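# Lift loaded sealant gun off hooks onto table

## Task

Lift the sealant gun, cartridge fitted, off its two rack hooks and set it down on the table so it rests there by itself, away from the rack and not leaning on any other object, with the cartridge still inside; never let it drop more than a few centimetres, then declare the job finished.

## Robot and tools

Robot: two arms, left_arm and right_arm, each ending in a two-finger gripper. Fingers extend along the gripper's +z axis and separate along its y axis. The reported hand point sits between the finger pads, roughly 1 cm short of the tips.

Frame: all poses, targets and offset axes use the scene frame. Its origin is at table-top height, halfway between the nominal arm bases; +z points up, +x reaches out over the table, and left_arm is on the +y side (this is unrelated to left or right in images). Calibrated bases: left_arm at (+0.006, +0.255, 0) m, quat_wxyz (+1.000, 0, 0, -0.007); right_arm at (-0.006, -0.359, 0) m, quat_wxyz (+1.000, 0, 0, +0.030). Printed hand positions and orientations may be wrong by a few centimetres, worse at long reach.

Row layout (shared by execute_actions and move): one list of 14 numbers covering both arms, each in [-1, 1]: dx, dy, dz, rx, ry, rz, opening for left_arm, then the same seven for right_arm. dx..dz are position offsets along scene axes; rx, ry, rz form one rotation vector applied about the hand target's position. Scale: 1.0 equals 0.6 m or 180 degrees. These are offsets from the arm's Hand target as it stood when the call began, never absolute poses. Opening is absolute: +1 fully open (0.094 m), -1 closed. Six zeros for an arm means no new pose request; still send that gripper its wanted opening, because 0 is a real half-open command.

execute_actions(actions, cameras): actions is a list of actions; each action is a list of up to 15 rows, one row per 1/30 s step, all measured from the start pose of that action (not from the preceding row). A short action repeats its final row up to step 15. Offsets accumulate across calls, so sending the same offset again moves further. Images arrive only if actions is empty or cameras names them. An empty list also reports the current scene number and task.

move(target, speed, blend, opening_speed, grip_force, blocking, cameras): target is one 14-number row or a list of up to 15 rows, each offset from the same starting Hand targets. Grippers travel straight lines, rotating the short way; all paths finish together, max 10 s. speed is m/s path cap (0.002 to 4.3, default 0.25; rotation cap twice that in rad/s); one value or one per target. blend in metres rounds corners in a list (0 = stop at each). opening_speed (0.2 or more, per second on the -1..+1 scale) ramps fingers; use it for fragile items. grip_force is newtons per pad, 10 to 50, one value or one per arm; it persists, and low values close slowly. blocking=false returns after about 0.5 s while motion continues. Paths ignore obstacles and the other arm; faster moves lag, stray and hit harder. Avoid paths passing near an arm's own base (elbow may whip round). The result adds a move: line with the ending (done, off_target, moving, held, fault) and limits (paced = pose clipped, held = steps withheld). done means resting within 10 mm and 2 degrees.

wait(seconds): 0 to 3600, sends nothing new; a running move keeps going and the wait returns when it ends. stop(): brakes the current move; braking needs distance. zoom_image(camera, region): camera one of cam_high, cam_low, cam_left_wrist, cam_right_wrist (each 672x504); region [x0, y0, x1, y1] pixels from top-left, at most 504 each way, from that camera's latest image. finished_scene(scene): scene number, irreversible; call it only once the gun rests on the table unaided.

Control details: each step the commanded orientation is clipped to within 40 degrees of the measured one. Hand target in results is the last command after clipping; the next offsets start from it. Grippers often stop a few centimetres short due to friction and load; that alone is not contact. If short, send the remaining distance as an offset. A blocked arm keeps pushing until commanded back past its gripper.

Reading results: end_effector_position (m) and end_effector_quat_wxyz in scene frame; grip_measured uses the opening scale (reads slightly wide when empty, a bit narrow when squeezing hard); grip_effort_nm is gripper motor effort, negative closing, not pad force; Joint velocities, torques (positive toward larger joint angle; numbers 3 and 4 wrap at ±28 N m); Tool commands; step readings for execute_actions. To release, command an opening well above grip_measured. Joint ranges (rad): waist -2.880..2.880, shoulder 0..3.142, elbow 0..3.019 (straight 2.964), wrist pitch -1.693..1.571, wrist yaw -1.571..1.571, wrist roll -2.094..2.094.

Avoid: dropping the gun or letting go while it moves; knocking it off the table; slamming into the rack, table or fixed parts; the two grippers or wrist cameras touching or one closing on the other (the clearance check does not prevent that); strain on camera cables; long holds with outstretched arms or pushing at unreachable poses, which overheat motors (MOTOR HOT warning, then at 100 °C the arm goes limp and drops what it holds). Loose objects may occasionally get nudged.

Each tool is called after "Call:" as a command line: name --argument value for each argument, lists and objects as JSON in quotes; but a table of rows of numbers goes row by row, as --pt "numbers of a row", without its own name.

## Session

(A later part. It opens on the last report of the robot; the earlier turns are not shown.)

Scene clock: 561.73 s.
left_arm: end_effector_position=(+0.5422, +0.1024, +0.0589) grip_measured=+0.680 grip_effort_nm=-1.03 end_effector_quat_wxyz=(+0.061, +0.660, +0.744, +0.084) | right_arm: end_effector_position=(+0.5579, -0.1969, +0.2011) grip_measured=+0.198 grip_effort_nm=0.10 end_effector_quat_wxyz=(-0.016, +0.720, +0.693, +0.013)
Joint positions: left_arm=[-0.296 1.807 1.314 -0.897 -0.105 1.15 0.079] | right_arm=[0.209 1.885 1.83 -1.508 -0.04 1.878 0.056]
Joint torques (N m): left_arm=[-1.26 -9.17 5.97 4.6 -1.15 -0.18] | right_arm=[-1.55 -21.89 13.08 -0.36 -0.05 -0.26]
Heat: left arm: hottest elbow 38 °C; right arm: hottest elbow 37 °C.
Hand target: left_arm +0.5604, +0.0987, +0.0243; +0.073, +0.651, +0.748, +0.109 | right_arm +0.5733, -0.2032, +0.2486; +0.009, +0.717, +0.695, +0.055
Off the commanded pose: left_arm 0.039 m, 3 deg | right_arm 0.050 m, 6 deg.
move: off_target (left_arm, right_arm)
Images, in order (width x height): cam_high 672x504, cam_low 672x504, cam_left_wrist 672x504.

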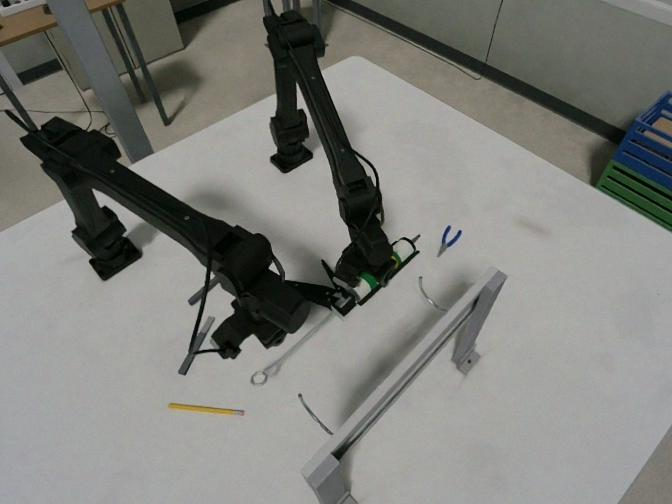

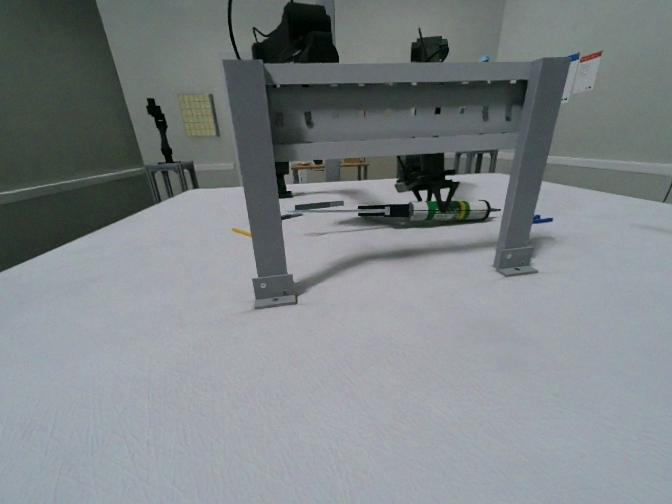

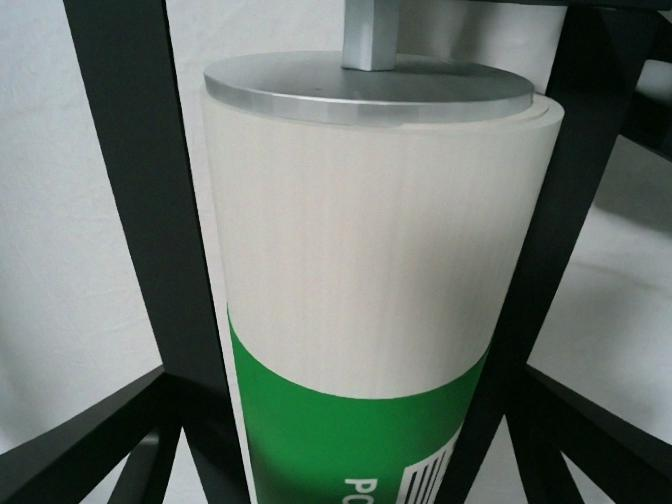

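Call:
move --target '[0.0,0,0.0,0.0,0.05,0.0,0.4,0.0,0,0,0.0,0.0,0.0,0.2]' --speed 0.06 --cameras '["cam_left_wrist","cam_low"]'

Call:
zoom_image --camera "cam_low" --region '[260, 130, 540, 280]'

Scene clock: 570.80 s.
left_arm: end_effector_position=(+0.5459, +0.1012, +0.0516) grip_measured=+0.680 grip_effort_nm=-1.03 end_effector_quat_wxyz=(+0.021, +0.665, +0.745, +0.054) | right_arm: end_effector_position=(+0.5575, -0.1970, +0.2011) grip_measured=+0.198 grip_effort_nm=0.09 end_effector_quat_wxyz=(-0.016, +0.720, +0.693, +0.012)
Joint positions: left_arm=[-0.288 1.876 1.406 -1.018 -0.08 1.158 0.079] | right_arm=[0.209 1.885 1.83 -1.51 -0.04 1.878 0.056]
Joint torques (N m): left_arm=[-0.67 -9.64 8.84 1.52 -0.27 -0.16] | right_arm=[-1.49 -21.95 13.03 -0.34 -0.06 -0.26]
Heat: left arm: hottest elbow 37 °C; right arm: hottest elbow 38 °C.
Hand target: left_arm +0.5604, +0.0987, +0.0243; +0.014, +0.658, +0.751, +0.057 | right_arm +0.5733, -0.2032, +0.2486; +0.009, +0.717, +0.695, +0.055
Off the commanded pose: left_arm 0.031 m, 1 deg | right_arm 0.050 m, 6 deg.
move: off_target (left_arm)
Images, in order (width x height): cam_low 672x504, cam_left_wrist 672x504.

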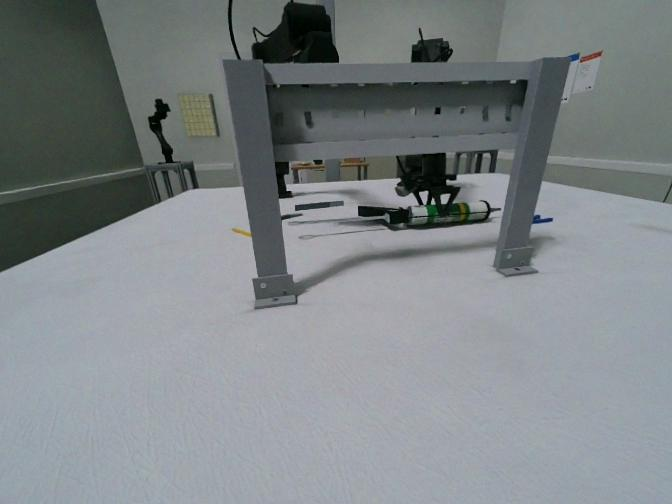

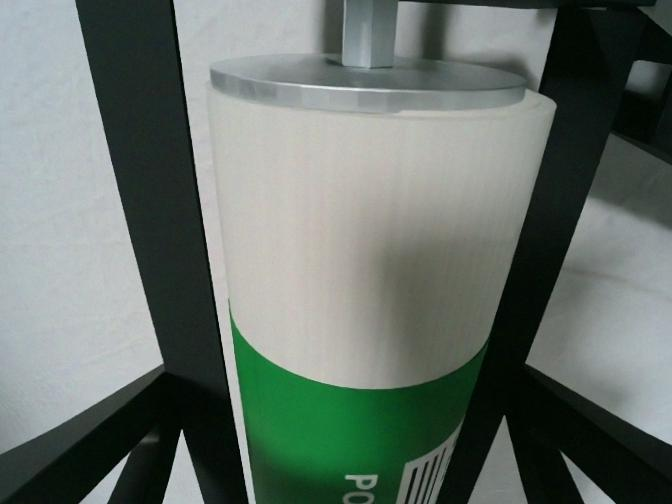

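Scaled by 1.800 from the camera's image (finer frame: 960x720).

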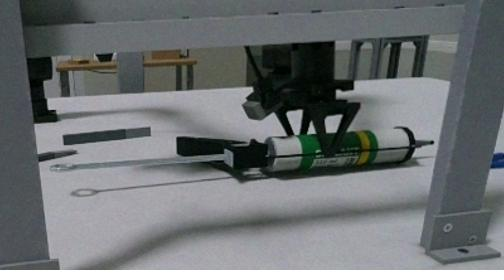

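Call:
move --target '[0.0,0,0.022,0.0,0.015,0.0,1,0.0,0,0,0.0,0.0,0.0,0.2]' --speed 0.06 --opening_speed 0.3 --cameras '["cam_left_wrist","cam_low"]'

Call:
zoom_image --camera "cam_low" --region '[260, 130, 540, 280]'

Scene clock: 579.83 s.
left_arm: end_effector_position=(+0.5455, +0.1025, +0.0319) grip_measured=+0.998 grip_effort_nm=0.08 end_effector_quat_wxyz=(-0.018, +0.663, +0.748, +0.037) | right_arm: end_effector_position=(+0.5575, -0.1970, +0.2011) grip_measured=+0.198 grip_effort_nm=0.10 end_effector_quat_wxyz=(-0.016, +0.720, +0.693, +0.012)
Joint positions: left_arm=[-0.287 1.945 1.458 -1.086 -0.082 1.15 0.094] | right_arm=[0.209 1.885 1.83 -1.51 -0.04 1.878 0.056]
Joint torques (N m): left_arm=[-0.09 -14.27 9.24 0.61 0.06 -0.17] | right_arm=[-1.49 -21.89 13.04 -0.35 -0.06 -0.26]
Heat: left arm: hottest elbow 37 °C; right arm: hottest elbow 38 °C.
Hand target: left_arm +0.5604, +0.0987, +0.0375; -0.004, +0.659, +0.751, +0.042 | right_arm +0.5733, -0.2032, +0.2486; +0.009, +0.717, +0.695, +0.055
Off the commanded pose: left_arm 0.016 m, 2 deg | right_arm 0.050 m, 6 deg.
move: off_target (left_arm)
Images, in order (width x height): cam_low 672x504, cam_left_wrist 672x504.

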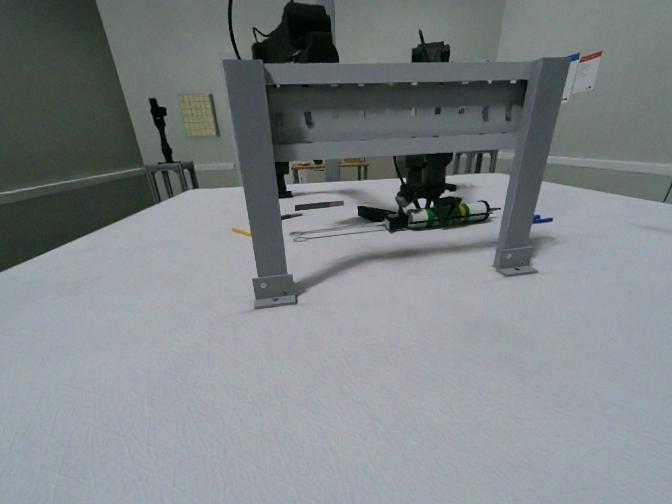

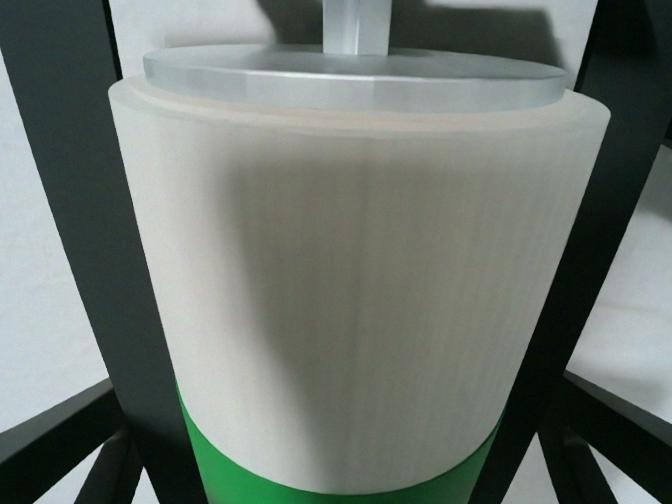

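Scaled by 1.800 from the camera's image (finer frame: 960x720).

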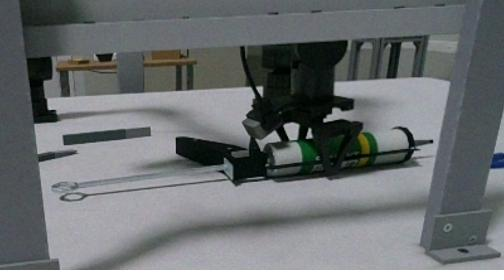

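Call:
move --pt "0.004 0 0.06 0.0 0.0 0.0 1 0.0 0 0 0.0 0.0 0.0 0.2" --pt "0.012 -0.012 0.24 0.0 0.0 0.0 1 0.0 0 0 0.0 0.0 0.0 0.2" --speed 0.06 --blend 0.01 --cameras '["cam_left_wrist","cam_low","cam_high"]'

Call:
zoom_image --camera "cam_low" --region '[260, 130, 540, 280]'

Scene clock: 593.37 s.
left_arm: end_effector_position=(+0.5521, +0.1005, +0.1474) grip_measured=+0.999 grip_effort_nm=0.08 end_effector_quat_wxyz=(-0.037, +0.662, +0.748, +0.028) | right_arm: end_effector_position=(+0.5575, -0.1970, +0.2011) grip_measured=+0.198 grip_effort_nm=0.10 end_effector_quat_wxyz=(-0.016, +0.720, +0.693, +0.012)
Joint positions: left_arm=[-0.287 1.887 1.69 -1.419 -0.082 1.146 0.094] | right_arm=[0.209 1.885 1.83 -1.51 -0.04 1.878 0.056]
Joint torques (N m): left_arm=[-0.56 -16.26 12.34 0.01 -0.02 -0.17] | right_arm=[-1.49 -21.89 13.03 -0.36 -0.06 -0.26]
Heat: left arm: hottest elbow 36 °C; right arm: hottest elbow 39 °C.
Hand target: left_arm +0.5676, +0.0915, +0.1815; -0.004, +0.659, +0.751, +0.042 | right_arm +0.5733, -0.2032, +0.2486; +0.009, +0.717, +0.695, +0.055
Off the commanded pose: left_arm 0.039 m, 4 deg | right_arm 0.050 m, 6 deg.
move: off_target (left_arm)
Images, in order (width x height): cam_high 672x504, cam_low 672x504, cam_left_wrist 672x504.

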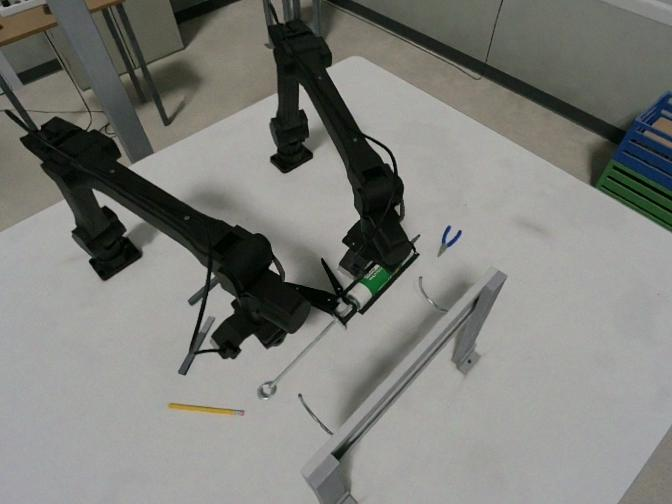

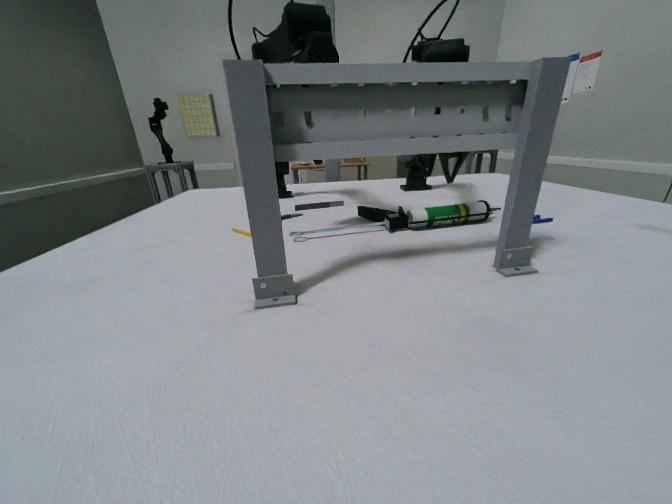

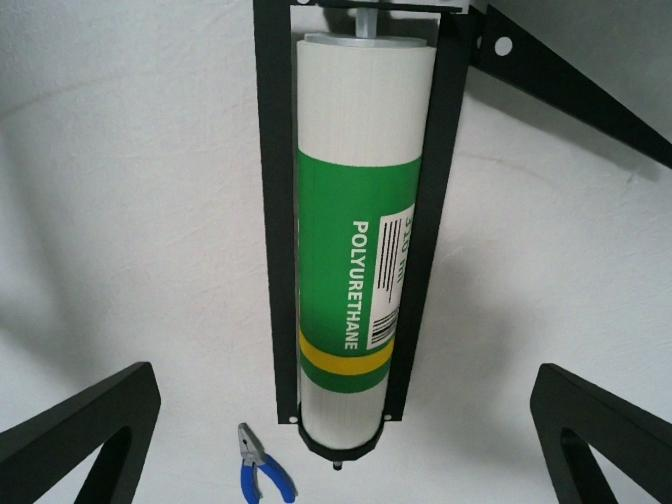

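Scaled by 1.800 from the camera's image (finer frame: 960x720).

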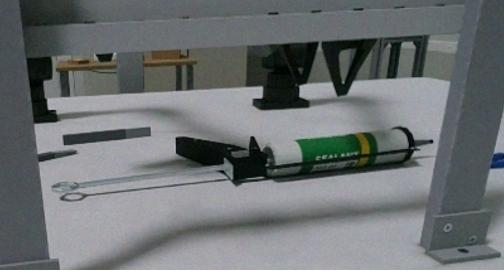

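Call:
zoom_image --camera "cam_high" --region '[240, 200, 480, 420]'

Scaled by 2.100 from the camera's image (finer frame: 960x720).

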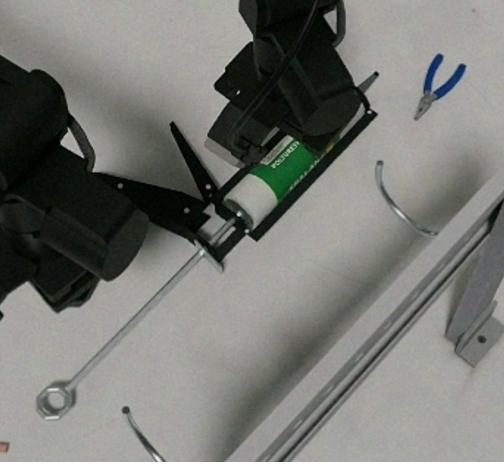

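Call:
finished_scene --scene 2

The scene is finished: the task was done.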